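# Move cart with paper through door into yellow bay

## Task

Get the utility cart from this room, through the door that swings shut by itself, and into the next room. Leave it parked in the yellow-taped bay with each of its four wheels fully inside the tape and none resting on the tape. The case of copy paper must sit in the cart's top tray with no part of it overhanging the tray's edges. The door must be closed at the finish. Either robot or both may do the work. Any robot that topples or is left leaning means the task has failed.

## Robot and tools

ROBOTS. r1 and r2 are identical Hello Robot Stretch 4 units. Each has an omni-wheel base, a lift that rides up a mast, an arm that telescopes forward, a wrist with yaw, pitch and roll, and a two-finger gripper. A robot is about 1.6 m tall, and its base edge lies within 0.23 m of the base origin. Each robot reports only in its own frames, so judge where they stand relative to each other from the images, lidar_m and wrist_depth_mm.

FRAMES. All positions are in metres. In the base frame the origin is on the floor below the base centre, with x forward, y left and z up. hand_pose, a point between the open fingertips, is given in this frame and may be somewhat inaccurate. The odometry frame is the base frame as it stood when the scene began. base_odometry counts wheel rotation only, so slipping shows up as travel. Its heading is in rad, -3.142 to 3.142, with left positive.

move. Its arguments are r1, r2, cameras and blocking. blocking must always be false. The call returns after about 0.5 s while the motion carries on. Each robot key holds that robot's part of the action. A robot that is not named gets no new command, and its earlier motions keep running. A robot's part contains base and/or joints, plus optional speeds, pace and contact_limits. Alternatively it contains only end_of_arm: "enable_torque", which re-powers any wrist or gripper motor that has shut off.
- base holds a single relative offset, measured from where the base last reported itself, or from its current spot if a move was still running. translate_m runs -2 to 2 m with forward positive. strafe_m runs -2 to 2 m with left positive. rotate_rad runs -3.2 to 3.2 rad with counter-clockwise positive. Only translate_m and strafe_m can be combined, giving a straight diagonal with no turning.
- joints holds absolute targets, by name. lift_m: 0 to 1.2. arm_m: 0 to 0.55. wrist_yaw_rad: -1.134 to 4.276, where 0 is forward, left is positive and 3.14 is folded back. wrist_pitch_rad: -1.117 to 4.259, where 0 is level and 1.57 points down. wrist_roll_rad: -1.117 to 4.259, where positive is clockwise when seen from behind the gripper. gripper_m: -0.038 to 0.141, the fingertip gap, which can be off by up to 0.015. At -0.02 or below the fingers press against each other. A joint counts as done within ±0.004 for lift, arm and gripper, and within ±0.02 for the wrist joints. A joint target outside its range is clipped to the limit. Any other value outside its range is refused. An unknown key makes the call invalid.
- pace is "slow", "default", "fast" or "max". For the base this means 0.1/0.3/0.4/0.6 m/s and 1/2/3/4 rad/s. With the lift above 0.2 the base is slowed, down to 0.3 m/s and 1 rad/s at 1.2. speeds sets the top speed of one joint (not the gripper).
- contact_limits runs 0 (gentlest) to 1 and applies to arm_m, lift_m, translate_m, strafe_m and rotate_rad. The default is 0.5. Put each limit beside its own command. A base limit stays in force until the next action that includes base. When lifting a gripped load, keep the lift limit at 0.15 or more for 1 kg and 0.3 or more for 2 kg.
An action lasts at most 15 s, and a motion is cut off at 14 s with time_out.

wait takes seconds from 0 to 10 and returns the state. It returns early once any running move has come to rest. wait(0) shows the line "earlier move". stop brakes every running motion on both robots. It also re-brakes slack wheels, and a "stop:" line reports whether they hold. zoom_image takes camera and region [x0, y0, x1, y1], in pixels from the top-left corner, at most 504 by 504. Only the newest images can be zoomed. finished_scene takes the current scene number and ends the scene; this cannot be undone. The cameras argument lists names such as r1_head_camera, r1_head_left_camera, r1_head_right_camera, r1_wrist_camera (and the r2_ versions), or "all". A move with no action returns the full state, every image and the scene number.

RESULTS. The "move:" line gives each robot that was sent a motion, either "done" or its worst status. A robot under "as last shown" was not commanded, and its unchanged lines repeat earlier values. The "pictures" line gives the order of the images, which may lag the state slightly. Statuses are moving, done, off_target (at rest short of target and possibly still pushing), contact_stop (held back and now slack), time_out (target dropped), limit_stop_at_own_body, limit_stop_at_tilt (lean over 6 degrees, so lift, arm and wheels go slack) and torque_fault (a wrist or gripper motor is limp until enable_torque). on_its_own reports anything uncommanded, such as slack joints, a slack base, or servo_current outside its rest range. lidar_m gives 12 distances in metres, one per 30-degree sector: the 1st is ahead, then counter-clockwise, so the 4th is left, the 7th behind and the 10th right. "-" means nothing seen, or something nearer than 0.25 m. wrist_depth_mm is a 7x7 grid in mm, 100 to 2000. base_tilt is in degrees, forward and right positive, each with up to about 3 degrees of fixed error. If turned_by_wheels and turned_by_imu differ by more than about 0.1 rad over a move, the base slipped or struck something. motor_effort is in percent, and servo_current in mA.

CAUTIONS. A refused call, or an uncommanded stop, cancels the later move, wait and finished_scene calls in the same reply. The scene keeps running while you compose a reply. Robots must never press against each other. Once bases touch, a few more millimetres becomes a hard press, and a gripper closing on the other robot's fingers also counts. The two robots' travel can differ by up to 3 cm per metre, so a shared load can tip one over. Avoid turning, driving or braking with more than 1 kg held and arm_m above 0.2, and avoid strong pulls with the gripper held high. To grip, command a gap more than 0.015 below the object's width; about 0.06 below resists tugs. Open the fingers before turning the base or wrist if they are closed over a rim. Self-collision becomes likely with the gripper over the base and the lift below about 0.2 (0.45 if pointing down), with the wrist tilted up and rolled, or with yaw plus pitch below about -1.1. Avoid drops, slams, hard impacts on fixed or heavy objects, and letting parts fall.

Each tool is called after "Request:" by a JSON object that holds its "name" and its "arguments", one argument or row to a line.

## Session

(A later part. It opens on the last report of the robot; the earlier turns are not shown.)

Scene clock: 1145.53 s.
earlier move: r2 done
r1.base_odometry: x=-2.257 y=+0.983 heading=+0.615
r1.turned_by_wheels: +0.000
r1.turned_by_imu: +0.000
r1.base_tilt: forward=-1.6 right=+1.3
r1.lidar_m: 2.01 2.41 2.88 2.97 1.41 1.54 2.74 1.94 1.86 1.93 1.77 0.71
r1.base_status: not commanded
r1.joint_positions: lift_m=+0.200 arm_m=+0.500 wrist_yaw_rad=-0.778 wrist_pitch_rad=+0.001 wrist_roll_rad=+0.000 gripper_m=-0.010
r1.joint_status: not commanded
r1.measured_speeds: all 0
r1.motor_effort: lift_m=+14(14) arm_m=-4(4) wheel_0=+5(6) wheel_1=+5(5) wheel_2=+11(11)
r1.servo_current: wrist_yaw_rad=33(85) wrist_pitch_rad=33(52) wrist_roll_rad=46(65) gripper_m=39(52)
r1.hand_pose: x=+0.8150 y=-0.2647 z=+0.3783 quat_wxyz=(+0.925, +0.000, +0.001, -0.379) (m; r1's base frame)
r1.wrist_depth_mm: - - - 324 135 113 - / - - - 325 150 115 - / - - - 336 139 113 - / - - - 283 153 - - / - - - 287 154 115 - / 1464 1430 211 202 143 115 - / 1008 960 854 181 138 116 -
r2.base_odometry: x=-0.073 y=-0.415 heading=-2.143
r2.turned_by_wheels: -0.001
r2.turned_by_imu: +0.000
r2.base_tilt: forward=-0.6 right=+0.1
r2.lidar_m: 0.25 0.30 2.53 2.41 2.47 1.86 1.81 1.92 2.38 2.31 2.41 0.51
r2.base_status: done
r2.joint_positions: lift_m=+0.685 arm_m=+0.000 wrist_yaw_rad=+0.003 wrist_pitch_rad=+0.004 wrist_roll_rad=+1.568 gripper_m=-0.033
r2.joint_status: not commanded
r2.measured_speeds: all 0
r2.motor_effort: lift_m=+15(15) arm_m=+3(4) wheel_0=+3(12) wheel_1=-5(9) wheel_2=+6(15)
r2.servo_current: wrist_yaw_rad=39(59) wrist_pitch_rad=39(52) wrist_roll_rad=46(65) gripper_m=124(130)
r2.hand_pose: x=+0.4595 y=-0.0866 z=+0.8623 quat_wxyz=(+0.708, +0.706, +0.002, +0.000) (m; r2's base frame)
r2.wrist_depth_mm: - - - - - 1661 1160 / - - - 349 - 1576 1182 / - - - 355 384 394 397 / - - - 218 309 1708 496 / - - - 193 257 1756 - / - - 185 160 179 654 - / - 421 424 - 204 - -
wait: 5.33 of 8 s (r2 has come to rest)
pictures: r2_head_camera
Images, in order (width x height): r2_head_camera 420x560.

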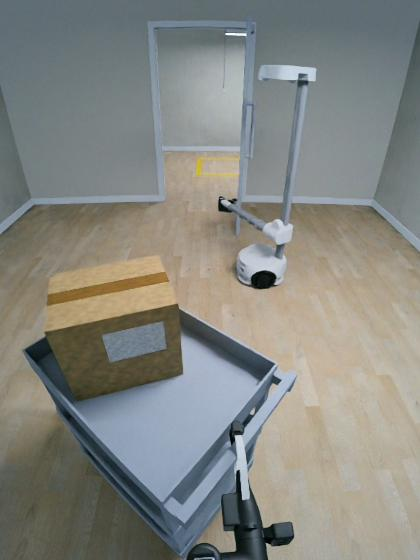

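Request:
{"name": "move", "arguments": {
  "r2": {"base":{"translate_m":-0.24,"strafe_m":-0.19},"pace":"slow"},
  "blocking": false
}}

Request:
{"name": "wait", "arguments": {
  "seconds": 6
}}

Request:
{"name": "move", "arguments": {
  "r2": {"base":{"translate_m":-0.1,"strafe_m":0.48},"pace":"slow"},
  "blocking": false
}}

Request:
{"name": "wait", "arguments": {
  "seconds": 8,
  "cameras": ["r2_head_camera"]
}}

Request:
{"name": "move", "arguments": {
  "r2": {"base":{"translate_m":-0.3},"pace":"slow"},
  "blocking": false
}}

Request:
{"name": "wait", "arguments": {
  "seconds": 6,
  "cameras": ["r2_head_camera","r2_wrist_camera"]
}}

Scene clock: 1154.17 s.
move: r2 moving
r1: as last shown
r1.base_tilt: forward=-1.5 right=+1.3
r1.lidar_m: 1.99 2.39 2.88 2.96 1.41 1.55 2.73 1.94 1.85 1.93 1.79 0.71
r1.motor_effort: lift_m=+14(14) arm_m=-4(4) wheel_0=+5(5) wheel_1=+5(5) wheel_2=+11(11)
r1.servo_current: wrist_yaw_rad=52(65) wrist_pitch_rad=39(52) wrist_roll_rad=39(59) gripper_m=33(46)
r1.wrist_depth_mm: - - - 322 135 113 - / - - - 329 150 115 - / - - - 332 139 113 - / - - - 285 153 - - / - - - 287 154 115 - / 1430 1464 210 201 143 115 - / 1025 960 854 181 138 115 -
r2.base_odometry: x=-0.074 y=-0.401 heading=-2.142
r2.turned_by_wheels: +0.001
r2.turned_by_imu: +0.001
r2.base_tilt: forward=-0.6 right=+0.0
r2.lidar_m: 0.25 0.29 2.52 2.41 2.45 1.85 1.79 1.90 2.38 2.30 2.43 0.54
r2.base_status: translate_m moving; strafe_m moving
r2.joint_positions: lift_m=+0.685 arm_m=+0.000 wrist_yaw_rad=+0.003 wrist_pitch_rad=+0.004 wrist_roll_rad=+1.568 gripper_m=-0.033
r2.joint_status: not commanded
r2.measured_speeds: translate_m=-0.041 strafe_m=-0.032 rotate_rad=-0.002 lift_m=+0.000 arm_m=+0.000 wrist_yaw_rad=+0.000 wrist_pitch_rad=+0.000 wrist_roll_rad=+0.000
r2.motor_effort: lift_m=+15(15) arm_m=+4(4) wheel_0=+4(9) wheel_1=-7(9) wheel_2=+12(12)
r2.servo_current: wrist_yaw_rad=39(52) wrist_pitch_rad=46(52) wrist_roll_rad=52(52) gripper_m=124(130)
r2.hand_pose: x=+0.4595 y=-0.0866 z=+0.8623 quat_wxyz=(+0.708, +0.706, +0.002, +0.000) (m; r2's base frame)
r2.wrist_depth_mm: - - - - - 1708 1160 / - - - 349 - 1661 1182 / - - - 351 382 389 389 / - - - 217 306 1708 500 / - - - 193 257 1708 569 / - - 184 160 179 661 - / - 424 427 - 200 - -
pictures: none

Scene clock: 1157.93 s.
earlier move: r2 done
r1.base_odometry: x=-2.257 y=+0.983 heading=+0.615
r1.turned_by_wheels: +0.000
r1.turned_by_imu: +0.000
r1.base_tilt: forward=-1.5 right=+1.3
r1.lidar_m: 2.00 2.39 2.88 2.99 1.48 1.51 2.71 1.95 1.85 1.93 1.79 0.71
r1.base_status: not commanded
r1.joint_positions: lift_m=+0.200 arm_m=+0.500 wrist_yaw_rad=-0.778 wrist_pitch_rad=+0.001 wrist_roll_rad=+0.000 gripper_m=-0.010
r1.joint_status: not commanded
r1.measured_speeds: all 0
r1.motor_effort: lift_m=+14(14) arm_m=-4(4) wheel_0=+5(6) wheel_1=+5(5) wheel_2=+11(11)
r1.servo_current: wrist_yaw_rad=52(78) wrist_pitch_rad=52(52) wrist_roll_rad=46(78) gripper_m=39(52)
r1.hand_pose: x=+0.8150 y=-0.2647 z=+0.3783 quat_wxyz=(+0.925, +0.000, +0.001, -0.379) (m; r1's base frame)
r1.wrist_depth_mm: - - - 322 135 113 - / - - - 329 150 115 - / - - - 334 139 113 - / - - - 286 153 - - / - - - 289 154 115 - / 1430 1430 211 200 142 115 - / 1025 960 842 181 138 115 -
r2.base_odometry: x=-0.103 y=-0.110 heading=-2.143
r2.turned_by_wheels: +0.000
r2.turned_by_imu: +0.000
r2.base_tilt: forward=-0.7 right=+0.0
r2.lidar_m: 0.26 0.33 2.69 2.59 2.18 1.62 1.57 1.67 2.18 2.11 2.22 0.51
r2.base_status: done
r2.joint_positions: lift_m=+0.685 arm_m=+0.000 wrist_yaw_rad=+0.003 wrist_pitch_rad=+0.004 wrist_roll_rad=+1.569 gripper_m=-0.034
r2.joint_status: not commanded
r2.measured_speeds: all 0
r2.motor_effort: lift_m=+17(17) arm_m=+4(4) wheel_0=+5(9) wheel_1=-4(10) wheel_2=+6(12)
r2.servo_current: wrist_yaw_rad=46(59) wrist_pitch_rad=46(52) wrist_roll_rad=52(65) gripper_m=111(130)
r2.hand_pose: x=+0.4595 y=-0.0866 z=+0.8621 quat_wxyz=(+0.708, +0.706, +0.002, +0.000) (m; r2's base frame)
r2.wrist_depth_mm: - - - 324 - 1661 1138 / - - - 332 368 370 375 / - - - 239 329 1661 1160 / - - - 209 282 1618 525 / - - - 186 246 741 - / - - 185 162 178 759 - / - - 436 - 206 - -
wait: 3.77 of 6 s (r2 has come to rest)
pictures: none

Scene clock: 1158.43 s.
move: r2 moving
r1: as last shown
r1.lidar_m: 1.99 2.40 2.87 2.98 1.47 1.49 2.71 1.92 1.85 1.92 1.79 0.72
r1.motor_effort: lift_m=+14(14) arm_m=-4(4) wheel_0=+5(5) wheel_1=+5(5) wheel_2=+11(11)
r1.servo_current: wrist_yaw_rad=46(65) wrist_pitch_rad=39(52) wrist_roll_rad=39(59) gripper_m=39(46)
r1.wrist_depth_mm: - - - 322 135 114 - / - - - 327 150 115 - / - - - 336 139 113 - / - - - 283 153 - - / - - - 289 154 115 - / 1430 1430 210 201 143 115 - / 1008 946 866 182 138 116 -
r2.base_odometry: x=-0.091 y=-0.115 heading=-2.142
r2.turned_by_wheels: +0.000
r2.turned_by_imu: +0.000
r2.base_tilt: forward=-0.7 right=+0.0
r2.lidar_m: 0.26 0.33 2.68 2.60 2.17 1.63 1.56 1.66 2.18 2.12 2.24 0.50
r2.base_status: translate_m moving; strafe_m moving
r2.joint_positions: lift_m=+0.685 arm_m=+0.000 wrist_yaw_rad=-0.001 wrist_pitch_rad=+0.004 wrist_roll_rad=+1.569 gripper_m=-0.034
r2.joint_status: not commanded
r2.measured_speeds: translate_m=-0.012 strafe_m=+0.051 rotate_rad=-0.001 lift_m=+0.000 arm_m=+0.000 wrist_yaw_rad=-0.025 wrist_pitch_rad=+0.000 wrist_roll_rad=+0.000
r2.motor_effort: lift_m=+17(17) arm_m=+4(4) wheel_0=-12(12) wheel_1=+5(7) wheel_2=+6(8)
r2.servo_current: wrist_yaw_rad=59(59) wrist_pitch_rad=46(52) wrist_roll_rad=52(78) gripper_m=104(111)
r2.hand_pose: x=+0.4592 y=-0.0877 z=+0.8621 quat_wxyz=(+0.708, +0.706, +0.001, -0.002) (m; r2's base frame)
r2.wrist_depth_mm: - - - - - 1661 1160 / - - - 334 375 375 379 / - - - 297 330 1708 1160 / - - - 263 283 1618 521 / - - - 186 246 723 - / - - 185 164 178 - - / - - 436 - 206 - -
pictures: none

Scene clock: 1164.07 s.
earlier move: r2 done
r1.base_odometry: x=-2.257 y=+0.983 heading=+0.615
r1.turned_by_wheels: +0.000
r1.turned_by_imu: +0.000
r1.base_tilt: forward=-1.6 right=+1.3
r1.lidar_m: 1.99 2.37 2.89 2.94 1.58 1.59 2.71 1.93 1.85 1.91 1.80 0.70
r1.base_status: not commanded
r1.joint_positions: lift_m=+0.200 arm_m=+0.500 wrist_yaw_rad=-0.778 wrist_pitch_rad=+0.001 wrist_roll_rad=+0.000 gripper_m=-0.010
r1.joint_status: not commanded
r1.measured_speeds: all 0
r1.motor_effort: lift_m=+14(14) arm_m=-4(4) wheel_0=+5(6) wheel_1=+5(5) wheel_2=+11(11)
r1.servo_current: wrist_yaw_rad=72(85) wrist_pitch_rad=46(52) wrist_roll_rad=52(72) gripper_m=39(52)
r1.hand_pose: x=+0.8150 y=-0.2647 z=+0.3783 quat_wxyz=(+0.925, +0.000, +0.001, -0.379) (m; r1's base frame)
r1.wrist_depth_mm: - - - 322 135 113 - / - - - 329 150 115 - / - - - 332 139 113 - / - - - 286 153 - - / - - - 289 154 115 - / 1430 1430 211 201 142 114 - / 1025 960 866 181 138 115 -
r2.base_odometry: x=+0.355 y=-0.286 heading=-2.142
r2.turned_by_wheels: +0.000
r2.turned_by_imu: +0.000
r2.base_tilt: forward=-0.7 right=+0.1
r2.lidar_m: 0.39 0.43 2.22 2.11 2.00 1.51 1.46 1.54 2.18 2.58 2.74 0.39
r2.base_status: done
r2.joint_positions: lift_m=+0.685 arm_m=+0.000 wrist_yaw_rad=-0.004 wrist_pitch_rad=+0.004 wrist_roll_rad=+1.569 gripper_m=-0.034
r2.joint_status: not commanded
r2.measured_speeds: all 0
r2.motor_effort: lift_m=+17(17) arm_m=+4(4) wheel_0=-6(16) wheel_1=+4(9) wheel_2=+5(8)
r2.servo_current: wrist_yaw_rad=46(65) wrist_pitch_rad=46(52) wrist_roll_rad=46(78) gripper_m=104(117)
r2.hand_pose: x=+0.4589 y=-0.0886 z=+0.8621 quat_wxyz=(+0.708, +0.706, +0.000, -0.003) (m; r2's base frame)
r2.wrist_depth_mm: - - - 160 219 1618 - / - - - 162 221 741 - / - 525 462 163 224 820 - / - 496 477 165 225 831 - / - - 525 167 228 - - / - - 186 168 178 - - / - - - - 233 1464 488
wait: 5.63 of 8 s (r2 has come to rest)
pictures: r2_head_camera
Images, in order (width x height): r2_head_camera 420x560.

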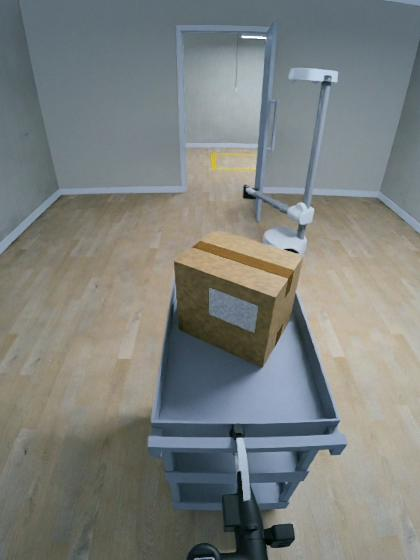

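Scene clock: 1164.57 s.
move: r2 moving
r1: as last shown
r1.base_tilt: forward=-1.6 right=+1.2
r1.lidar_m: 2.00 2.37 2.86 2.97 1.60 1.59 2.74 1.95 1.86 1.91 1.78 0.70
r1.servo_current: wrist_yaw_rad=59(72) wrist_pitch_rad=39(46) wrist_roll_rad=59(59) gripper_m=39(46)
r1.wrist_depth_mm: - - - 322 135 113 - / - - - 329 150 115 - / - - - 334 139 113 - / - - - 283 153 - - / - - - 289 154 115 - / 1430 1397 210 201 143 115 - / 1025 960 842 182 138 116 -
r2.base_odometry: x=+0.361 y=-0.276 heading=-2.142
r2.turned_by_wheels: +0.000
r2.turned_by_imu: +0.000
r2.base_tilt: forward=-0.7 right=+0.1
r2.lidar_m: 0.40 0.42 2.20 2.14 2.00 1.50 1.44 1.53 2.14 2.58 2.74 0.44
r2.base_status: translate_m moving
r2.joint_positions: lift_m=+0.685 arm_m=+0.000 wrist_yaw_rad=+0.000 wrist_pitch_rad=+0.004 wrist_roll_rad=+1.569 gripper_m=-0.034
r2.joint_status: not commanded
r2.measured_speeds: translate_m=-0.049 strafe_m=+0.000 rotate_rad=-0.001 lift_m=+0.000 arm_m=+0.000 wrist_yaw_rad=+0.000 wrist_pitch_rad=+0.000 wrist_roll_rad=+0.000
r2.motor_effort: lift_m=+17(17) arm_m=+3(4) wheel_0=-5(11) wheel_1=-7(8) wheel_2=+13(13)
r2.servo_current: wrist_yaw_rad=59(59) wrist_pitch_rad=46(46) wrist_roll_rad=46(59) gripper_m=91(104)
r2.hand_pose: x=+0.4593 y=-0.0873 z=+0.8620 quat_wxyz=(+0.708, +0.706, +0.002, -0.001) (m; r2's base frame)
r2.wrist_depth_mm: - - - 157 216 1661 - / - - 603 159 219 741 - / - 500 452 161 221 820 - / - - 480 163 225 831 - / - - 539 167 227 - - / - - 186 168 178 - - / - - - - 235 1430 496
pictures: none

Scene clock: 1168.33 s.
earlier move: r2 done
r1.base_odometry: x=-2.257 y=+0.983 heading=+0.615
r1.turned_by_wheels: +0.000
r1.turned_by_imu: +0.000
r1.base_tilt: forward=-1.5 right=+1.3
r1.lidar_m: 1.97 2.40 2.87 2.99 1.92 1.87 2.69 1.94 1.85 1.94 1.80 0.70
r1.base_status: not commanded
r1.joint_positions: lift_m=+0.200 arm_m=+0.500 wrist_yaw_rad=-0.778 wrist_pitch_rad=+0.001 wrist_roll_rad=+0.000 gripper_m=-0.010
r1.joint_status: not commanded
r1.measured_speeds: all 0
r1.motor_effort: lift_m=+14(14) arm_m=-4(4) wheel_0=+5(6) wheel_1=+5(5) wheel_2=+11(11)
r1.servo_current: wrist_yaw_rad=59(85) wrist_pitch_rad=39(52) wrist_roll_rad=59(65) gripper_m=39(52)
r1.hand_pose: x=+0.8150 y=-0.2647 z=+0.3783 quat_wxyz=(+0.925, +0.000, +0.001, -0.379) (m; r1's base frame)
r1.wrist_depth_mm: - - - 322 135 113 - / - - - 329 150 115 - / - - - 332 140 113 - / - - - 285 153 - - / - - - 289 154 115 - / 1430 1464 210 200 143 115 - / 1025 960 854 182 138 116 -
r2.base_odometry: x=+0.517 y=-0.034 heading=-2.142
r2.turned_by_wheels: +0.000
r2.turned_by_imu: +0.001
r2.base_tilt: forward=-0.7 right=+0.1
r2.lidar_m: 0.39 0.41 2.23 2.16 1.60 1.20 1.14 1.23 1.72 2.58 2.75 0.41
r2.base_status: done
r2.joint_positions: lift_m=+0.685 arm_m=+0.000 wrist_yaw_rad=+0.002 wrist_pitch_rad=+0.004 wrist_roll_rad=+1.569 gripper_m=-0.034
r2.joint_status: not commanded
r2.measured_speeds: all 0
r2.motor_effort: lift_m=+17(17) arm_m=+4(4) wheel_0=+0(11) wheel_1=-5(8) wheel_2=+7(14)
r2.servo_current: wrist_yaw_rad=52(65) wrist_pitch_rad=39(52) wrist_roll_rad=52(65) gripper_m=98(111)
r2.hand_pose: x=+0.4594 y=-0.0870 z=+0.8620 quat_wxyz=(+0.708, +0.706, +0.002, -0.001) (m; r2's base frame)
r2.wrist_depth_mm: - - - 158 215 1708 - / - - 609 159 218 732 - / - 504 449 162 222 820 - / - 500 473 163 224 831 - / - - 535 166 227 - - / - - 186 168 178 - - / - - - - 234 1499 473
wait: 3.77 of 6 s (r2 has come to rest)
pictures: r2_head_camera, r2_wrist_camera
Images, in order (width x height): r2_head_camera 420x560, r2_wrist_camera 616x392.

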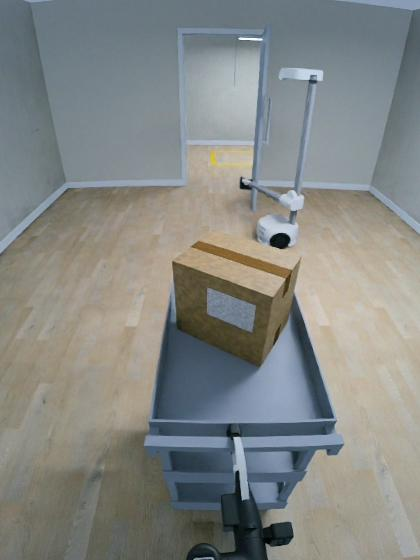

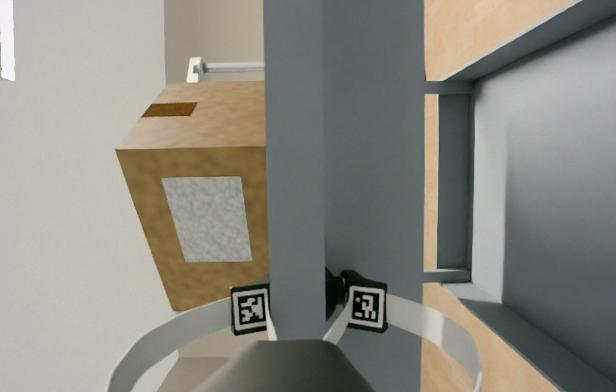

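Request:
{"name": "move", "arguments": {
  "r2": {"base":{"translate_m":0.3},"pace":"slow"},
  "blocking": false
}}

Request:
{"name": "wait", "arguments": {
  "seconds": 5,
  "cameras": ["r2_head_camera"]
}}

Scene clock: 1173.43 s.
move: r2 moving
r1: as last shown
r1.base_tilt: forward=-1.6 right=+1.3
r1.lidar_m: 2.01 2.37 2.88 2.97 1.92 1.86 2.72 1.95 1.85 1.90 1.80 0.70
r1.servo_current: wrist_yaw_rad=39(72) wrist_pitch_rad=39(46) wrist_roll_rad=33(52) gripper_m=46(46)
r1.wrist_depth_mm: - - - 322 135 113 - / - - - 327 150 115 - / - - - 332 140 113 - / - - - 285 153 - - / - - - 290 155 115 - / 1430 1464 211 200 142 115 - / 1060 960 854 182 138 116 -
r2.base_odometry: x=+0.511 y=-0.044 heading=-2.142
r2.turned_by_wheels: +0.000
r2.turned_by_imu: +0.001
r2.base_tilt: forward=-0.7 right=+0.1
r2.lidar_m: 0.40 0.44 2.21 2.15 1.61 1.20 1.16 1.25 1.73 2.58 2.71 0.40
r2.base_status: translate_m moving
r2.joint_positions: lift_m=+0.685 arm_m=+0.000 wrist_yaw_rad=+0.002 wrist_pitch_rad=+0.004 wrist_roll_rad=+1.569 gripper_m=-0.034
r2.joint_status: not commanded
r2.measured_speeds: translate_m=+0.048 strafe_m=+0.000 rotate_rad=+0.001 lift_m=+0.000 arm_m=+0.000 wrist_yaw_rad=+0.000 wrist_pitch_rad=+0.000 wrist_roll_rad=+0.000
r2.motor_effort: lift_m=+17(17) arm_m=+4(4) wheel_0=+9(10) wheel_1=+6(7) wheel_2=-9(10)
r2.servo_current: wrist_yaw_rad=39(59) wrist_pitch_rad=46(46) wrist_roll_rad=46(52) gripper_m=98(111)
r2.hand_pose: x=+0.4594 y=-0.0870 z=+0.8620 quat_wxyz=(+0.708, +0.706, +0.002, -0.001) (m; r2's base frame)
r2.wrist_depth_mm: - - - 157 215 1618 - / - - 609 158 218 732 - / - 508 452 161 221 798 - / - 500 477 163 224 842 - / - - 535 166 226 - - / - - 186 168 178 - - / - - - - 233 1464 477
pictures: none

Scene clock: 1177.23 s.
earlier move: r2 done
r1.base_odometry: x=-2.257 y=+0.983 heading=+0.615
r1.turned_by_wheels: +0.000
r1.turned_by_imu: +0.000
r1.base_tilt: forward=-1.6 right=+1.2
r1.lidar_m: 1.98 2.39 2.86 2.99 1.59 1.58 2.72 1.95 1.84 1.93 1.79 0.70
r1.base_status: not commanded
r1.joint_positions: lift_m=+0.200 arm_m=+0.500 wrist_yaw_rad=-0.778 wrist_pitch_rad=+0.001 wrist_roll_rad=+0.000 gripper_m=-0.010
r1.joint_status: not commanded
r1.measured_speeds: all 0
r1.motor_effort: lift_m=+14(14) arm_m=-4(4) wheel_0=+5(6) wheel_1=+5(5) wheel_2=+11(11)
r1.servo_current: wrist_yaw_rad=65(78) wrist_pitch_rad=46(52) wrist_roll_rad=46(85) gripper_m=46(52)
r1.hand_pose: x=+0.8150 y=-0.2647 z=+0.3783 quat_wxyz=(+0.925, +0.000, +0.001, -0.379) (m; r1's base frame)
r1.wrist_depth_mm: - - - 324 135 113 - / - - - 327 150 115 - / - - - 334 139 113 - / - - - 285 153 - - / - - - 290 154 115 - / 1430 1397 211 200 143 114 - / 1025 946 842 181 138 115 -
r2.base_odometry: x=+0.355 y=-0.286 heading=-2.142
r2.turned_by_wheels: +0.000
r2.turned_by_imu: +0.001
r2.base_tilt: forward=-0.7 right=+0.1
r2.lidar_m: 0.38 0.44 2.21 2.11 2.00 1.51 1.45 1.52 2.17 2.58 2.73 0.40
r2.base_status: done
r2.joint_positions: lift_m=+0.685 arm_m=+0.000 wrist_yaw_rad=+0.002 wrist_pitch_rad=+0.004 wrist_roll_rad=+1.569 gripper_m=-0.034
r2.joint_status: not commanded
r2.measured_speeds: all 0
r2.motor_effort: lift_m=+17(17) arm_m=+4(4) wheel_0=+3(12) wheel_1=+5(8) wheel_2=-7(11)
r2.servo_current: wrist_yaw_rad=59(59) wrist_pitch_rad=46(52) wrist_roll_rad=52(59) gripper_m=98(111)
r2.hand_pose: x=+0.4594 y=-0.0870 z=+0.8620 quat_wxyz=(+0.708, +0.706, +0.002, -0.001) (m; r2's base frame)
r2.wrist_depth_mm: - - - 160 218 1618 - / - - - 161 220 750 - / - 525 462 163 223 809 - / - 496 473 165 225 842 - / - - 530 166 227 842 - / - - 186 168 178 - - / - - - - 232 1499 484
wait: 3.80 of 5 s (r2 has come to rest)
pictures: r2_head_camera
Images, in order (width x height): r2_head_camera 420x560.

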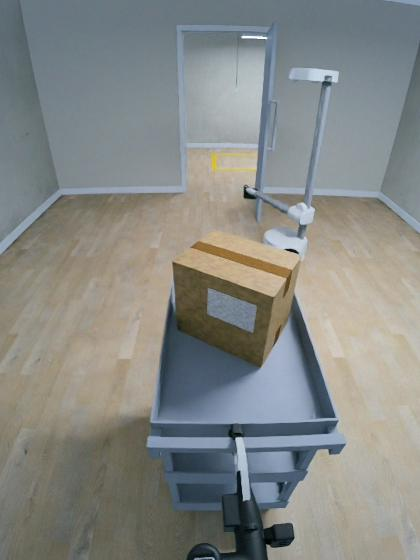

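Request:
{"name": "move", "arguments": {
  "r2": {"base":{"translate_m":0.4,"strafe_m":-0.03},"pace":"slow"},
  "blocking": false
}}

Request:
{"name": "wait", "arguments": {
  "seconds": 6,
  "cameras": ["r2_head_camera"]
}}

Scene clock: 1183.77 s.
move: r2 moving
r1: as last shown
r1.lidar_m: 2.01 2.41 2.89 2.95 1.59 1.60 2.70 1.95 1.85 1.92 1.80 0.70
r1.motor_effort: lift_m=+14(14) arm_m=-4(4) wheel_0=+5(5) wheel_1=+5(5) wheel_2=+11(11)
r1.servo_current: wrist_yaw_rad=65(72) wrist_pitch_rad=46(46) wrist_roll_rad=46(59) gripper_m=39(46)
r1.wrist_depth_mm: - - - 324 135 113 - / - - - 325 151 115 - / - - - 334 140 113 - / - - - 285 154 - - / - - - 289 154 115 - / 1464 1464 211 201 142 114 - / 1008 976 842 182 138 116 -
r2.base_odometry: x=+0.347 y=-0.296 heading=-2.142
r2.turned_by_wheels: +0.000
r2.turned_by_imu: +0.001
r2.base_tilt: forward=-0.7 right=+0.1
r2.lidar_m: 0.38 0.38 2.19 2.13 2.00 1.51 1.47 1.57 2.17 2.58 2.73 0.41
r2.base_status: translate_m moving; strafe_m moving
r2.joint_positions: lift_m=+0.685 arm_m=+0.000 wrist_yaw_rad=+0.001 wrist_pitch_rad=+0.004 wrist_roll_rad=+1.569 gripper_m=-0.034
r2.joint_status: not commanded
r2.measured_speeds: translate_m=+0.049 strafe_m=-0.003 rotate_rad=+0.001 lift_m=+0.000 arm_m=+0.000 wrist_yaw_rad=+0.000 wrist_pitch_rad=+0.000 wrist_roll_rad=+0.000
r2.motor_effort: lift_m=+17(17) arm_m=+4(4) wheel_0=+8(10) wheel_1=+6(7) wheel_2=-14(14)
r2.servo_current: wrist_yaw_rad=52(52) wrist_pitch_rad=39(46) wrist_roll_rad=39(59) gripper_m=104(104)
r2.hand_pose: x=+0.4594 y=-0.0871 z=+0.8620 quat_wxyz=(+0.708, +0.706, +0.002, -0.001) (m; r2's base frame)
r2.wrist_depth_mm: - - - 160 219 1618 - / - - - 162 221 741 - / - 530 466 163 224 820 - / - 492 473 165 227 831 - / - - 525 166 228 831 - / - - 185 168 178 - - / - - - - 231 1499 484
pictures: none

Scene clock: 1188.57 s.
earlier move: r2 done
r1.base_odometry: x=-2.257 y=+0.983 heading=+0.615
r1.turned_by_wheels: +0.000
r1.turned_by_imu: +0.000
r1.base_tilt: forward=-1.5 right=+1.2
r1.lidar_m: 2.00 2.41 2.86 2.98 1.21 1.37 2.70 1.95 1.85 1.93 1.79 0.72
r1.base_status: not commanded
r1.joint_positions: lift_m=+0.200 arm_m=+0.500 wrist_yaw_rad=-0.778 wrist_pitch_rad=+0.001 wrist_roll_rad=+0.000 gripper_m=-0.010
r1.joint_status: not commanded
r1.measured_speeds: all 0
r1.motor_effort: lift_m=+14(14) arm_m=-4(4) wheel_0=+5(6) wheel_1=+5(5) wheel_2=+11(11)
r1.servo_current: wrist_yaw_rad=59(78) wrist_pitch_rad=46(52) wrist_roll_rad=33(72) gripper_m=39(52)
r1.hand_pose: x=+0.8150 y=-0.2647 z=+0.3783 quat_wxyz=(+0.925, +0.000, +0.001, -0.379) (m; r1's base frame)
r1.wrist_depth_mm: - - - 324 135 113 - / - - - 327 150 115 - / - - - 336 139 113 - / - - - 286 153 - - / - - - 289 154 115 - / 1397 1397 210 200 142 115 - / 1008 960 842 182 138 115 -
r2.base_odometry: x=+0.114 y=-0.606 heading=-2.142
r2.turned_by_wheels: +0.000
r2.turned_by_imu: +0.001
r2.base_tilt: forward=-0.7 right=+0.1
r2.lidar_m: 0.40 0.42 2.22 2.13 2.30 1.91 1.83 1.96 2.64 2.56 2.68 0.42
r2.base_status: done
r2.joint_positions: lift_m=+0.685 arm_m=+0.000 wrist_yaw_rad=+0.000 wrist_pitch_rad=+0.004 wrist_roll_rad=+1.569 gripper_m=-0.034
r2.joint_status: not commanded
r2.measured_speeds: all 0
r2.motor_effort: lift_m=+17(17) arm_m=+4(4) wheel_0=+5(12) wheel_1=+5(8) wheel_2=-5(14)
r2.servo_current: wrist_yaw_rad=52(59) wrist_pitch_rad=46(52) wrist_roll_rad=46(65) gripper_m=98(104)
r2.hand_pose: x=+0.4593 y=-0.0874 z=+0.8620 quat_wxyz=(+0.708, +0.706, +0.002, -0.002) (m; r2's base frame)
r2.wrist_depth_mm: - - - 151 208 1537 - / - - 549 154 213 798 - / - 462 445 156 216 809 - / - - 488 160 221 820 - / - - 554 164 226 - - / - - 186 167 178 - - / - - - - 236 1499 480
wait: 4.80 of 6 s (r2 has come to rest)
pictures: r2_head_camera
Images, in order (width x height): r2_head_camera 420x560.

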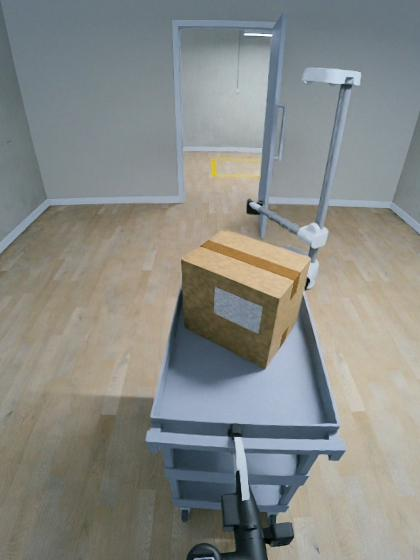

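Request:
{"name": "move", "arguments": {
  "r2": {"base":{"translate_m":0.05,"strafe_m":-0.2},"pace":"slow"},
  "blocking": false
}}

Request:
{"name": "wait", "arguments": {
  "seconds": 5,
  "cameras": ["r2_head_camera"]
}}

Scene clock: 1199.33 s.
move: r2 moving
r1: as last shown
r1.base_tilt: forward=-1.6 right=+1.3
r1.lidar_m: 2.01 2.41 2.86 2.99 1.20 1.33 2.70 1.95 1.86 1.91 1.80 0.71
r1.servo_current: wrist_yaw_rad=65(65) wrist_pitch_rad=46(46) wrist_roll_rad=46(65) gripper_m=39(52)
r1.wrist_depth_mm: - - - 320 135 113 - / - - - 327 150 115 - / - - - 334 139 113 - / - - - 283 153 - - / - - - 289 154 114 - / 1464 1464 211 201 142 114 - / 991 976 842 182 138 116 -
r2.base_odometry: x=+0.101 y=-0.602 heading=-2.142
r2.turned_by_wheels: +0.000
r2.turned_by_imu: +0.000
r2.base_tilt: forward=-0.7 right=+0.1
r2.lidar_m: 0.39 0.44 2.25 2.16 2.29 1.94 1.85 1.96 2.65 2.56 2.72 0.43
r2.base_status: translate_m moving; strafe_m moving
r2.joint_positions: lift_m=+0.685 arm_m=+0.000 wrist_yaw_rad=+0.001 wrist_pitch_rad=+0.004 wrist_roll_rad=+1.569 gripper_m=-0.034
r2.joint_status: not commanded
r2.measured_speeds: translate_m=+0.012 strafe_m=-0.049 rotate_rad=-0.002 lift_m=+0.000 arm_m=+0.000 wrist_yaw_rad=+0.000 wrist_pitch_rad=+0.000 wrist_roll_rad=+0.000
r2.motor_effort: lift_m=+17(17) arm_m=+4(4) wheel_0=+12(15) wheel_1=-6(8) wheel_2=-8(8)
r2.servo_current: wrist_yaw_rad=52(59) wrist_pitch_rad=39(46) wrist_roll_rad=46(52) gripper_m=104(111)
r2.hand_pose: x=+0.4593 y=-0.0873 z=+0.8620 quat_wxyz=(+0.708, +0.706, +0.002, -0.001) (m; r2's base frame)
r2.wrist_depth_mm: - - - 152 208 1537 - / - - 554 154 213 788 - / - 473 449 157 217 809 - / - - 484 160 221 820 - / - - 549 164 226 - - / - - 187 167 178 - - / - - - - 236 1499 480
pictures: none

Scene clock: 1202.13 s.
earlier move: r2 done
r1.base_odometry: x=-2.257 y=+0.983 heading=+0.615
r1.turned_by_wheels: +0.000
r1.turned_by_imu: +0.000
r1.base_tilt: forward=-1.6 right=+1.3
r1.lidar_m: 2.01 2.37 2.86 2.98 1.09 1.19 2.73 1.94 1.85 1.94 1.77 0.72
r1.base_status: not commanded
r1.joint_positions: lift_m=+0.200 arm_m=+0.500 wrist_yaw_rad=-0.778 wrist_pitch_rad=+0.001 wrist_roll_rad=+0.000 gripper_m=-0.010
r1.joint_status: not commanded
r1.measured_speeds: all 0
r1.motor_effort: lift_m=+14(14) arm_m=-4(4) wheel_0=+6(6) wheel_1=+5(5) wheel_2=+11(11)
r1.servo_current: wrist_yaw_rad=65(72) wrist_pitch_rad=39(46) wrist_roll_rad=39(72) gripper_m=46(52)
r1.hand_pose: x=+0.8150 y=-0.2647 z=+0.3783 quat_wxyz=(+0.925, +0.000, +0.001, -0.379) (m; r1's base frame)
r1.wrist_depth_mm: - - - 322 135 113 - / - - - 327 150 115 - / - - - 336 139 113 - / - - - 285 154 - - / - - - 290 154 115 - / 1430 1430 210 200 142 115 - / 1008 946 854 181 138 116 -
r2.base_odometry: x=-0.081 y=-0.540 heading=-2.142
r2.turned_by_wheels: +0.000
r2.turned_by_imu: +0.001
r2.base_tilt: forward=-0.6 right=+0.1
r2.lidar_m: 0.35 0.37 2.45 2.33 2.50 1.98 1.90 2.03 2.47 2.38 2.51 0.44
r2.base_status: done
r2.joint_positions: lift_m=+0.685 arm_m=+0.000 wrist_yaw_rad=+0.001 wrist_pitch_rad=+0.004 wrist_roll_rad=+1.569 gripper_m=-0.034
r2.joint_status: not commanded
r2.measured_speeds: all 0
r2.motor_effort: lift_m=+17(17) arm_m=+4(4) wheel_0=+6(15) wheel_1=-5(9) wheel_2=-3(8)
r2.servo_current: wrist_yaw_rad=46(59) wrist_pitch_rad=46(52) wrist_roll_rad=46(59) gripper_m=104(111)
r2.hand_pose: x=+0.4594 y=-0.0870 z=+0.8620 quat_wxyz=(+0.708, +0.706, +0.002, -0.001) (m; r2's base frame)
r2.wrist_depth_mm: - - - 185 249 1618 1229 / - - - 182 245 1661 512 / - - - 178 240 820 - / - 508 469 176 236 831 - / - - 492 172 232 809 - / - - 186 169 177 820 - / - - 569 - 224 132 -
wait: 2.80 of 5 s (r2 has come to rest)
pictures: r2_head_camera
Images, in order (width x height): r2_head_camera 420x560.

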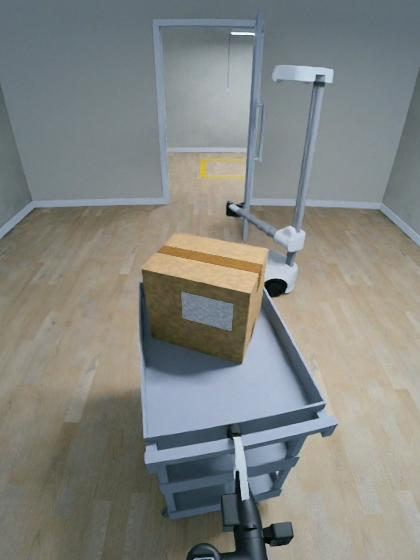

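Request:
{"name": "move", "arguments": {
  "r2": {"base":{"translate_m":0.3,"strafe_m":-0.03},"pace":"slow"},
  "blocking": false
}}

Request:
{"name": "wait", "arguments": {
  "seconds": 5,
  "cameras": ["r2_head_camera"]
}}

Scene clock: 1208.90 s.
move: r2 moving
r1: as last shown
r1.base_tilt: forward=-1.6 right=+1.2
r1.lidar_m: 2.00 2.40 2.88 2.98 1.08 1.15 2.71 1.95 1.84 1.92 1.79 0.73
r1.motor_effort: lift_m=+14(14) arm_m=-3(4) wheel_0=+5(5) wheel_1=+5(5) wheel_2=+11(11)
r1.servo_current: wrist_yaw_rad=59(65) wrist_pitch_rad=46(52) wrist_roll_rad=39(52) gripper_m=39(52)
r1.wrist_depth_mm: - - - 322 135 113 - / - - - 330 150 115 - / - - - 334 139 113 - / - - - 286 153 - - / - - - 289 154 115 - / 1464 1499 210 201 143 115 - / 1025 946 842 181 138 115 -
r2.base_odometry: x=-0.089 y=-0.550 heading=-2.142
r2.turned_by_wheels: +0.000
r2.turned_by_imu: +0.000
r2.base_tilt: forward=-0.7 right=+0.0
r2.lidar_m: 0.35 0.37 2.46 2.32 2.53 1.98 1.92 2.02 2.45 2.38 2.49 0.44
r2.base_status: translate_m moving; strafe_m moving
r2.joint_positions: lift_m=+0.685 arm_m=+0.000 wrist_yaw_rad=-0.001 wrist_pitch_rad=+0.004 wrist_roll_rad=+1.569 gripper_m=-0.034
r2.joint_status: not commanded
r2.measured_speeds: translate_m=+0.050 strafe_m=-0.006 rotate_rad=-0.001 lift_m=+0.000 arm_m=+0.000 wrist_yaw_rad=-0.027 wrist_pitch_rad=+0.000 wrist_roll_rad=+0.000
r2.motor_effort: lift_m=+17(17) arm_m=+4(4) wheel_0=+6(11) wheel_1=+7(7) wheel_2=-13(14)
r2.servo_current: wrist_yaw_rad=59(59) wrist_pitch_rad=46(46) wrist_roll_rad=46(52) gripper_m=104(104)
r2.hand_pose: x=+0.4592 y=-0.0878 z=+0.8620 quat_wxyz=(+0.708, +0.706, +0.001, -0.002) (m; r2's base frame)
r2.wrist_depth_mm: - - - 190 256 1618 1160 / - - - 186 249 1661 492 / - - - 181 243 842 - / - - 466 178 236 831 - / - - 488 173 231 820 - / - - 185 168 179 - - / - - 554 - 222 - -
pictures: none

Scene clock: 1212.70 s.
earlier move: r2 done
r1.base_odometry: x=-2.257 y=+0.983 heading=+0.615
r1.turned_by_wheels: +0.000
r1.turned_by_imu: +0.000
r1.base_tilt: forward=-1.5 right=+1.3
r1.lidar_m: 2.00 2.41 2.87 2.98 0.80 0.82 2.72 1.96 1.84 1.92 1.79 0.68
r1.base_status: not commanded
r1.joint_positions: lift_m=+0.200 arm_m=+0.500 wrist_yaw_rad=-0.778 wrist_pitch_rad=+0.001 wrist_roll_rad=+0.000 gripper_m=-0.010
r1.joint_status: not commanded
r1.measured_speeds: all 0
r1.motor_effort: lift_m=+14(14) arm_m=-4(4) wheel_0=+6(6) wheel_1=+5(5) wheel_2=+11(11)
r1.servo_current: wrist_yaw_rad=59(91) wrist_pitch_rad=39(52) wrist_roll_rad=46(65) gripper_m=46(52)
r1.hand_pose: x=+0.8150 y=-0.2647 z=+0.3783 quat_wxyz=(+0.925, +0.000, +0.001, -0.379) (m; r1's base frame)
r1.wrist_depth_mm: - - - 322 135 113 - / - - - 327 150 115 - / - - - 334 140 113 - / - - - 286 153 - - / - - - 290 154 115 - / 1464 1430 211 200 142 114 - / 1008 960 842 182 138 116 -
r2.base_odometry: x=-0.269 y=-0.776 heading=-2.142
r2.turned_by_wheels: +0.000
r2.turned_by_imu: +0.000
r2.base_tilt: forward=-0.6 right=+0.1
r2.lidar_m: 0.38 0.45 2.44 2.36 2.49 2.24 2.21 2.31 2.44 2.36 2.49 0.44
r2.base_status: done
r2.joint_positions: lift_m=+0.685 arm_m=+0.000 wrist_yaw_rad=-0.003 wrist_pitch_rad=+0.004 wrist_roll_rad=+1.569 gripper_m=-0.034
r2.joint_status: not commanded
r2.measured_speeds: all 0
r2.motor_effort: lift_m=+17(17) arm_m=+4(4) wheel_0=+3(11) wheel_1=+4(7) wheel_2=-7(14)
r2.servo_current: wrist_yaw_rad=39(65) wrist_pitch_rad=39(52) wrist_roll_rad=52(65) gripper_m=98(111)
r2.hand_pose: x=+0.4590 y=-0.0883 z=+0.8620 quat_wxyz=(+0.708, +0.706, +0.000, -0.003) (m; r2's base frame)
r2.wrist_depth_mm: - - - 170 231 1537 1138 / - - - 169 230 1464 - / - - 521 169 229 831 - / - 480 466 169 229 831 - / - - 512 168 229 842 - / - - 186 168 178 - - / - - - - 229 1576 -
wait: 3.80 of 5 s (r2 has come to rest)
pictures: r2_head_camera
Images, in order (width x height): r2_head_camera 420x560.

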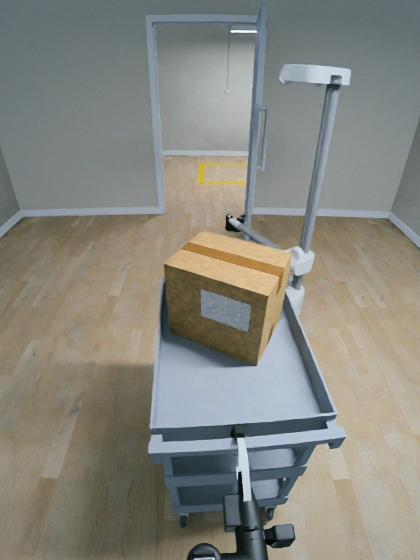

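Request:
{"name": "move", "arguments": {
  "r1": {"base":{"strafe_m":-0.1},"contact_limits":{"strafe_m":0.8},"pace":"slow"},
  "r2": {"base":{"strafe_m":0.2},"pace":"slow"},
  "blocking": false
}}

Request:
{"name": "wait", "arguments": {
  "seconds": 1.8
}}

Request:
{"name": "wait", "arguments": {
  "seconds": 2.5
}}

Request:
{"name": "move", "arguments": {
  "r2": {"base":{"translate_m":0.3},"pace":"slow"},
  "blocking": false
}}

Request:
{"name": "wait", "arguments": {
  "seconds": 5,
  "cameras": ["r2_head_camera","r1_head_right_camera"]
}}

Scene clock: 1224.93 s.
move: r1 moving; r2 moving
r1.base_odometry: x=-2.249 y=+0.971 heading=+0.618
r1.turned_by_wheels: +0.002
r1.turned_by_imu: +0.002
r1.base_tilt: forward=-1.6 right=+1.2
r1.lidar_m: 1.97 2.38 2.87 2.98 0.81 0.85 2.68 1.93 1.84 1.90 1.80 0.70
r1.base_status: strafe_m moving
r1.joint_positions: lift_m=+0.200 arm_m=+0.500 wrist_yaw_rad=-0.778 wrist_pitch_rad=+0.001 wrist_roll_rad=+0.000 gripper_m=-0.010
r1.joint_status: not commanded
r1.measured_speeds: translate_m=+0.000 strafe_m=-0.056 rotate_rad=+0.000 lift_m=+0.000 arm_m=+0.000 wrist_yaw_rad=+0.000 wrist_pitch_rad=+0.000 wrist_roll_rad=+0.000
r1.motor_effort: lift_m=+14(14) arm_m=-4(4) wheel_0=+20(21) wheel_1=+0(4) wheel_2=+10(10)
r1.servo_current: wrist_yaw_rad=72(72) wrist_pitch_rad=46(46) wrist_roll_rad=59(59) gripper_m=46(46)
r1.contact_limits: strafe_m 0.8
r1.hand_pose: x=+0.8150 y=-0.2647 z=+0.3783 quat_wxyz=(+0.925, +0.000, +0.001, -0.379) (m; r1's base frame)
r1.wrist_depth_mm: - - - 264 132 107 - / - - - 315 146 108 - / - - - 324 135 107 - / - - - 278 149 - - / - - - 279 138 109 - / 1430 1430 209 201 138 108 - / 1025 891 187 179 135 107 -
r2.base_odometry: x=-0.257 y=-0.784 heading=-2.142
r2.turned_by_wheels: +0.000
r2.turned_by_imu: +0.000
r2.base_tilt: forward=-0.7 right=+0.1
r2.lidar_m: 0.38 0.40 2.44 2.34 2.52 2.28 2.21 2.35 2.45 2.36 2.48 0.43
r2.base_status: strafe_m moving
r2.joint_positions: lift_m=+0.685 arm_m=+0.000 wrist_yaw_rad=-0.003 wrist_pitch_rad=+0.004 wrist_roll_rad=+1.569 gripper_m=-0.034
r2.joint_status: not commanded
r2.measured_speeds: translate_m=+0.000 strafe_m=+0.056 rotate_rad=+0.001 lift_m=+0.000 arm_m=+0.000 wrist_yaw_rad=+0.000 wrist_pitch_rad=+0.000 wrist_roll_rad=+0.000
r2.motor_effort: lift_m=+17(17) arm_m=+4(4) wheel_0=-15(15) wheel_1=+7(7) wheel_2=+0(6)
r2.servo_current: wrist_yaw_rad=52(59) wrist_pitch_rad=39(46) wrist_roll_rad=46(59) gripper_m=98(104)
r2.hand_pose: x=+0.4590 y=-0.0883 z=+0.8620 quat_wxyz=(+0.708, +0.706, +0.000, -0.003) (m; r2's base frame)
r2.wrist_depth_mm: - - - 168 229 1499 1160 / - - - 168 229 798 - / - - 508 168 229 831 - / - 484 466 168 229 831 - / - - 517 168 229 831 - / - - 186 168 178 - - / - - - - 229 1499 -
pictures: none

Scene clock: 1226.57 s.
earlier move: r1 done; r2 moving
r1.base_odometry: x=-2.200 y=+0.901 heading=+0.618
r1.turned_by_wheels: +0.000
r1.turned_by_imu: +0.002
r1.base_tilt: forward=-1.5 right=+1.3
r1.lidar_m: 2.01 2.36 2.95 3.08 0.93 4.09 2.59 1.84 1.75 1.82 1.74 0.66
r1.base_status: done
r1.joint_positions: lift_m=+0.200 arm_m=+0.500 wrist_yaw_rad=-0.778 wrist_pitch_rad=+0.001 wrist_roll_rad=+0.000 gripper_m=-0.010
r1.joint_status: not commanded
r1.measured_speeds: all 0
r1.motor_effort: lift_m=+14(14) arm_m=-4(4) wheel_0=+14(21) wheel_1=+3(6) wheel_2=+11(12)
r1.servo_current: wrist_yaw_rad=65(72) wrist_pitch_rad=33(46) wrist_roll_rad=65(65) gripper_m=39(52)
r1.contact_limits: strafe_m 0.8
r1.hand_pose: x=+0.8150 y=-0.2647 z=+0.3783 quat_wxyz=(+0.925, +0.000, +0.001, -0.379) (m; r1's base frame)
r1.wrist_depth_mm: - - - 259 134 - - / - - - 264 145 - - / - - - 270 138 107 - / - - - 274 139 - - / - - - 274 150 - - / 1397 1464 193 193 140 - - / 1025 904 676 184 138 - -
r2.base_odometry: x=-0.126 y=-0.867 heading=-2.142
r2.turned_by_wheels: +0.000
r2.turned_by_imu: +0.000
r2.base_tilt: forward=-0.7 right=+0.1
r2.lidar_m: 0.43 3.06 2.28 2.16 2.32 2.28 2.20 2.33 2.60 2.53 2.64 0.39
r2.base_status: strafe_m moving
r2.joint_positions: lift_m=+0.685 arm_m=+0.000 wrist_yaw_rad=-0.003 wrist_pitch_rad=+0.004 wrist_roll_rad=+1.569 gripper_m=-0.034
r2.joint_status: not commanded
r2.measured_speeds: translate_m=-0.001 strafe_m=+0.085 rotate_rad=+0.005 lift_m=+0.000 arm_m=+0.000 wrist_yaw_rad=+0.000 wrist_pitch_rad=+0.000 wrist_roll_rad=+0.000
r2.motor_effort: lift_m=+17(17) arm_m=+4(4) wheel_0=-10(15) wheel_1=+4(8) wheel_2=-1(6)
r2.servo_current: wrist_yaw_rad=39(59) wrist_pitch_rad=46(52) wrist_roll_rad=59(59) gripper_m=98(104)
r2.hand_pose: x=+0.4590 y=-0.0883 z=+0.8620 quat_wxyz=(+0.708, +0.706, +0.000, -0.003) (m; r2's base frame)
r2.wrist_depth_mm: - - 535 136 191 - - / - 466 442 141 199 - - / - 455 449 147 208 - - / - - 521 153 215 - - / - - 615 160 224 - - / - - 185 166 177 1576 496 / - - - - - 1576 1118
wait: 1.63 of 1.8 s (r1 has come to rest)
pictures: none

Scene clock: 1227.57 s.
earlier move: r2 done
r1.base_odometry: x=-2.200 y=+0.901 heading=+0.618
r1.turned_by_wheels: +0.000
r1.turned_by_imu: +0.000
r1.base_tilt: forward=-1.6 right=+1.3
r1.lidar_m: 1.98 2.35 2.97 3.05 0.95 4.09 2.56 1.85 1.77 1.84 1.74 0.66
r1.base_status: done
r1.joint_positions: lift_m=+0.200 arm_m=+0.500 wrist_yaw_rad=-0.778 wrist_pitch_rad=+0.001 wrist_roll_rad=+0.000 gripper_m=-0.010
r1.joint_status: not commanded
r1.measured_speeds: all 0
r1.motor_effort: lift_m=+14(14) arm_m=-4(4) wheel_0=+13(21) wheel_1=+3(6) wheel_2=+10(12)
r1.servo_current: wrist_yaw_rad=65(72) wrist_pitch_rad=39(52) wrist_roll_rad=59(65) gripper_m=46(52)
r1.contact_limits: strafe_m 0.8
r1.hand_pose: x=+0.8150 y=-0.2647 z=+0.3783 quat_wxyz=(+0.925, +0.000, +0.001, -0.379) (m; r1's base frame)
r1.wrist_depth_mm: - - - 259 134 - - / - - - 265 146 - - / - - - 268 138 107 - / - - - 273 139 - - / - - - 276 150 - - / 1430 1397 193 194 140 - - / 1008 891 676 183 138 - -
r2.base_odometry: x=-0.101 y=-0.884 heading=-2.142
r2.turned_by_wheels: +0.000
r2.turned_by_imu: +0.000
r2.base_tilt: forward=-0.7 right=+0.1
r2.lidar_m: 0.43 2.98 2.24 2.15 2.26 2.27 2.20 2.30 2.64 2.54 2.71 0.39
r2.base_status: done
r2.joint_positions: lift_m=+0.685 arm_m=+0.000 wrist_yaw_rad=-0.003 wrist_pitch_rad=+0.004 wrist_roll_rad=+1.569 gripper_m=-0.034
r2.joint_status: not commanded
r2.measured_speeds: all 0
r2.motor_effort: lift_m=+17(17) arm_m=+4(4) wheel_0=-4(15) wheel_1=+3(8) wheel_2=+0(6)
r2.servo_current: wrist_yaw_rad=39(59) wrist_pitch_rad=39(52) wrist_roll_rad=52(59) gripper_m=104(104)
r2.hand_pose: x=+0.4590 y=-0.0883 z=+0.8620 quat_wxyz=(+0.708, +0.706, +0.001, -0.003) (m; r2's base frame)
r2.wrist_depth_mm: - 530 480 131 184 - - / - 427 413 134 193 - - / - 462 452 141 204 - - / - - 535 149 214 - - / - - - 156 224 - - / - - 186 164 178 1618 500 / - - - - - 1618 1160
wait: 1.00 of 2.5 s (r2 has come to rest)
pictures: none

Scene clock: 1228.07 s.
move: r2 moving
r1: as last shown
r1.base_tilt: forward=-1.6 right=+1.2
r1.lidar_m: 2.01 2.32 2.95 3.06 0.96 4.12 2.56 1.85 1.75 1.82 1.75 0.65
r1.motor_effort: lift_m=+14(14) arm_m=-4(4) wheel_0=+14(14) wheel_1=+3(3) wheel_2=+11(11)
r1.servo_current: wrist_yaw_rad=39(72) wrist_pitch_rad=39(46) wrist_roll_rad=33(72) gripper_m=39(46)
r1.contact_limits: strafe_m 0.8
r1.wrist_depth_mm: - - - 260 134 - - / - - - 265 146 - - / - - - 270 138 107 - / - - - 272 139 - - / - - - 274 151 - - / 1430 1430 192 194 140 - - / 1025 891 676 184 138 - -
r2.base_odometry: x=-0.107 y=-0.894 heading=-2.141
r2.turned_by_wheels: +0.000
r2.turned_by_imu: +0.000
r2.base_tilt: forward=-0.7 right=+0.1
r2.lidar_m: 0.43 2.98 2.24 2.15 2.28 2.28 2.20 2.31 2.61 2.56 2.70 0.38
r2.base_status: translate_m moving
r2.joint_positions: lift_m=+0.685 arm_m=+0.000 wrist_yaw_rad=-0.003 wrist_pitch_rad=+0.004 wrist_roll_rad=+1.569 gripper_m=-0.034
r2.joint_status: not commanded
r2.measured_speeds: translate_m=+0.051 strafe_m=+0.000 rotate_rad=+0.003 lift_m=+0.000 arm_m=+0.000 wrist_yaw_rad=+0.000 wrist_pitch_rad=+0.000 wrist_roll_rad=+0.000
r2.motor_effort: lift_m=+17(17) arm_m=+4(4) wheel_0=+7(11) wheel_1=+6(8) wheel_2=-12(13)
r2.servo_current: wrist_yaw_rad=46(59) wrist_pitch_rad=46(46) wrist_roll_rad=46(52) gripper_m=98(104)
r2.hand_pose: x=+0.4590 y=-0.0883 z=+0.8620 quat_wxyz=(+0.708, +0.706, +0.001, -0.003) (m; r2's base frame)
r2.wrist_depth_mm: - 517 492 128 181 - - / - 418 413 132 190 - - / - 462 452 140 202 - - / - - 535 147 212 - - / - - - 154 220 - - / - - 186 165 178 1499 496 / - - - - - 1576 1182
pictures: none

Scene clock: 1231.87 s.
earlier move: r2 done
r1.base_odometry: x=-2.200 y=+0.901 heading=+0.618
r1.turned_by_wheels: +0.000
r1.turned_by_imu: +0.000
r1.base_tilt: forward=-1.6 right=+1.3
r1.lidar_m: 2.00 2.36 2.96 0.78 0.73 0.80 2.57 1.86 1.75 1.84 1.75 0.65
r1.base_status: not commanded
r1.joint_positions: lift_m=+0.200 arm_m=+0.500 wrist_yaw_rad=-0.778 wrist_pitch_rad=+0.001 wrist_roll_rad=+0.000 gripper_m=-0.010
r1.joint_status: not commanded
r1.measured_speeds: all 0
r1.motor_effort: lift_m=+14(14) arm_m=-4(4) wheel_0=+14(15) wheel_1=+3(3) wheel_2=+11(11)
r1.servo_current: wrist_yaw_rad=72(78) wrist_pitch_rad=46(52) wrist_roll_rad=39(72) gripper_m=39(52)
r1.contact_limits: strafe_m 0.8
r1.hand_pose: x=+0.8150 y=-0.2647 z=+0.3783 quat_wxyz=(+0.925, +0.000, +0.001, -0.379) (m; r1's base frame)
r1.wrist_depth_mm: - - - 260 134 - - / - - - 266 146 - - / - - - 268 137 107 - / - - - 272 139 - - / - - - 276 150 - - / 1430 1430 192 193 140 - - / 1042 904 668 183 138 - -
r2.base_odometry: x=-0.263 y=-1.136 heading=-2.141
r2.turned_by_wheels: +0.000
r2.turned_by_imu: +0.001
r2.base_tilt: forward=-0.7 right=+0.1
r2.lidar_m: 0.43 3.00 2.25 2.16 2.27 2.57 2.50 2.66 2.62 2.57 0.38 0.36
r2.base_status: done
r2.joint_positions: lift_m=+0.685 arm_m=+0.000 wrist_yaw_rad=+0.000 wrist_pitch_rad=+0.004 wrist_roll_rad=+1.569 gripper_m=-0.034
r2.joint_status: not commanded
r2.measured_speeds: all 0
r2.motor_effort: lift_m=+17(17) arm_m=+3(4) wheel_0=+5(13) wheel_1=+5(8) wheel_2=-6(13)
r2.servo_current: wrist_yaw_rad=46(59) wrist_pitch_rad=39(52) wrist_roll_rad=39(59) gripper_m=98(104)
r2.hand_pose: x=+0.4593 y=-0.0873 z=+0.8620 quat_wxyz=(+0.708, +0.706, +0.002, -0.001) (m; r2's base frame)
r2.wrist_depth_mm: - 357 359 - 150 - - / - 430 421 102 163 - - / - - 517 110 179 - - / - - - 126 198 - - / - - - 138 219 1618 496 / - - 185 156 179 1576 459 / - - - - 332 342 1138
wait: 3.80 of 5 s (r2 has come to rest)
pictures: r1_head_right_camera, r2_head_camera
Images, in order (width x height): r1_head_right_camera 420x672, r2_head_camera 420x560.

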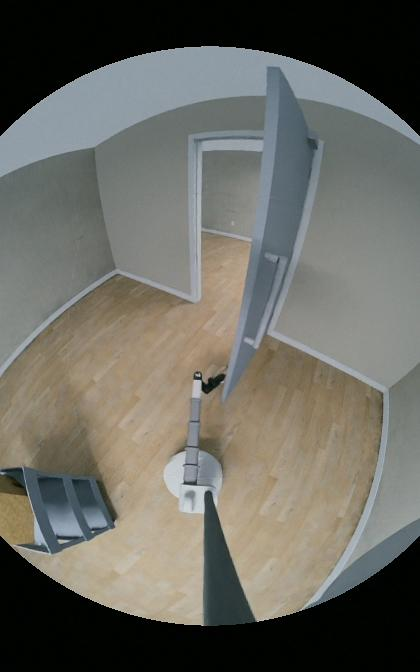

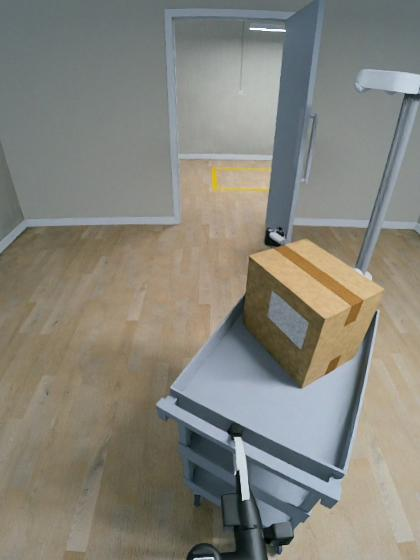

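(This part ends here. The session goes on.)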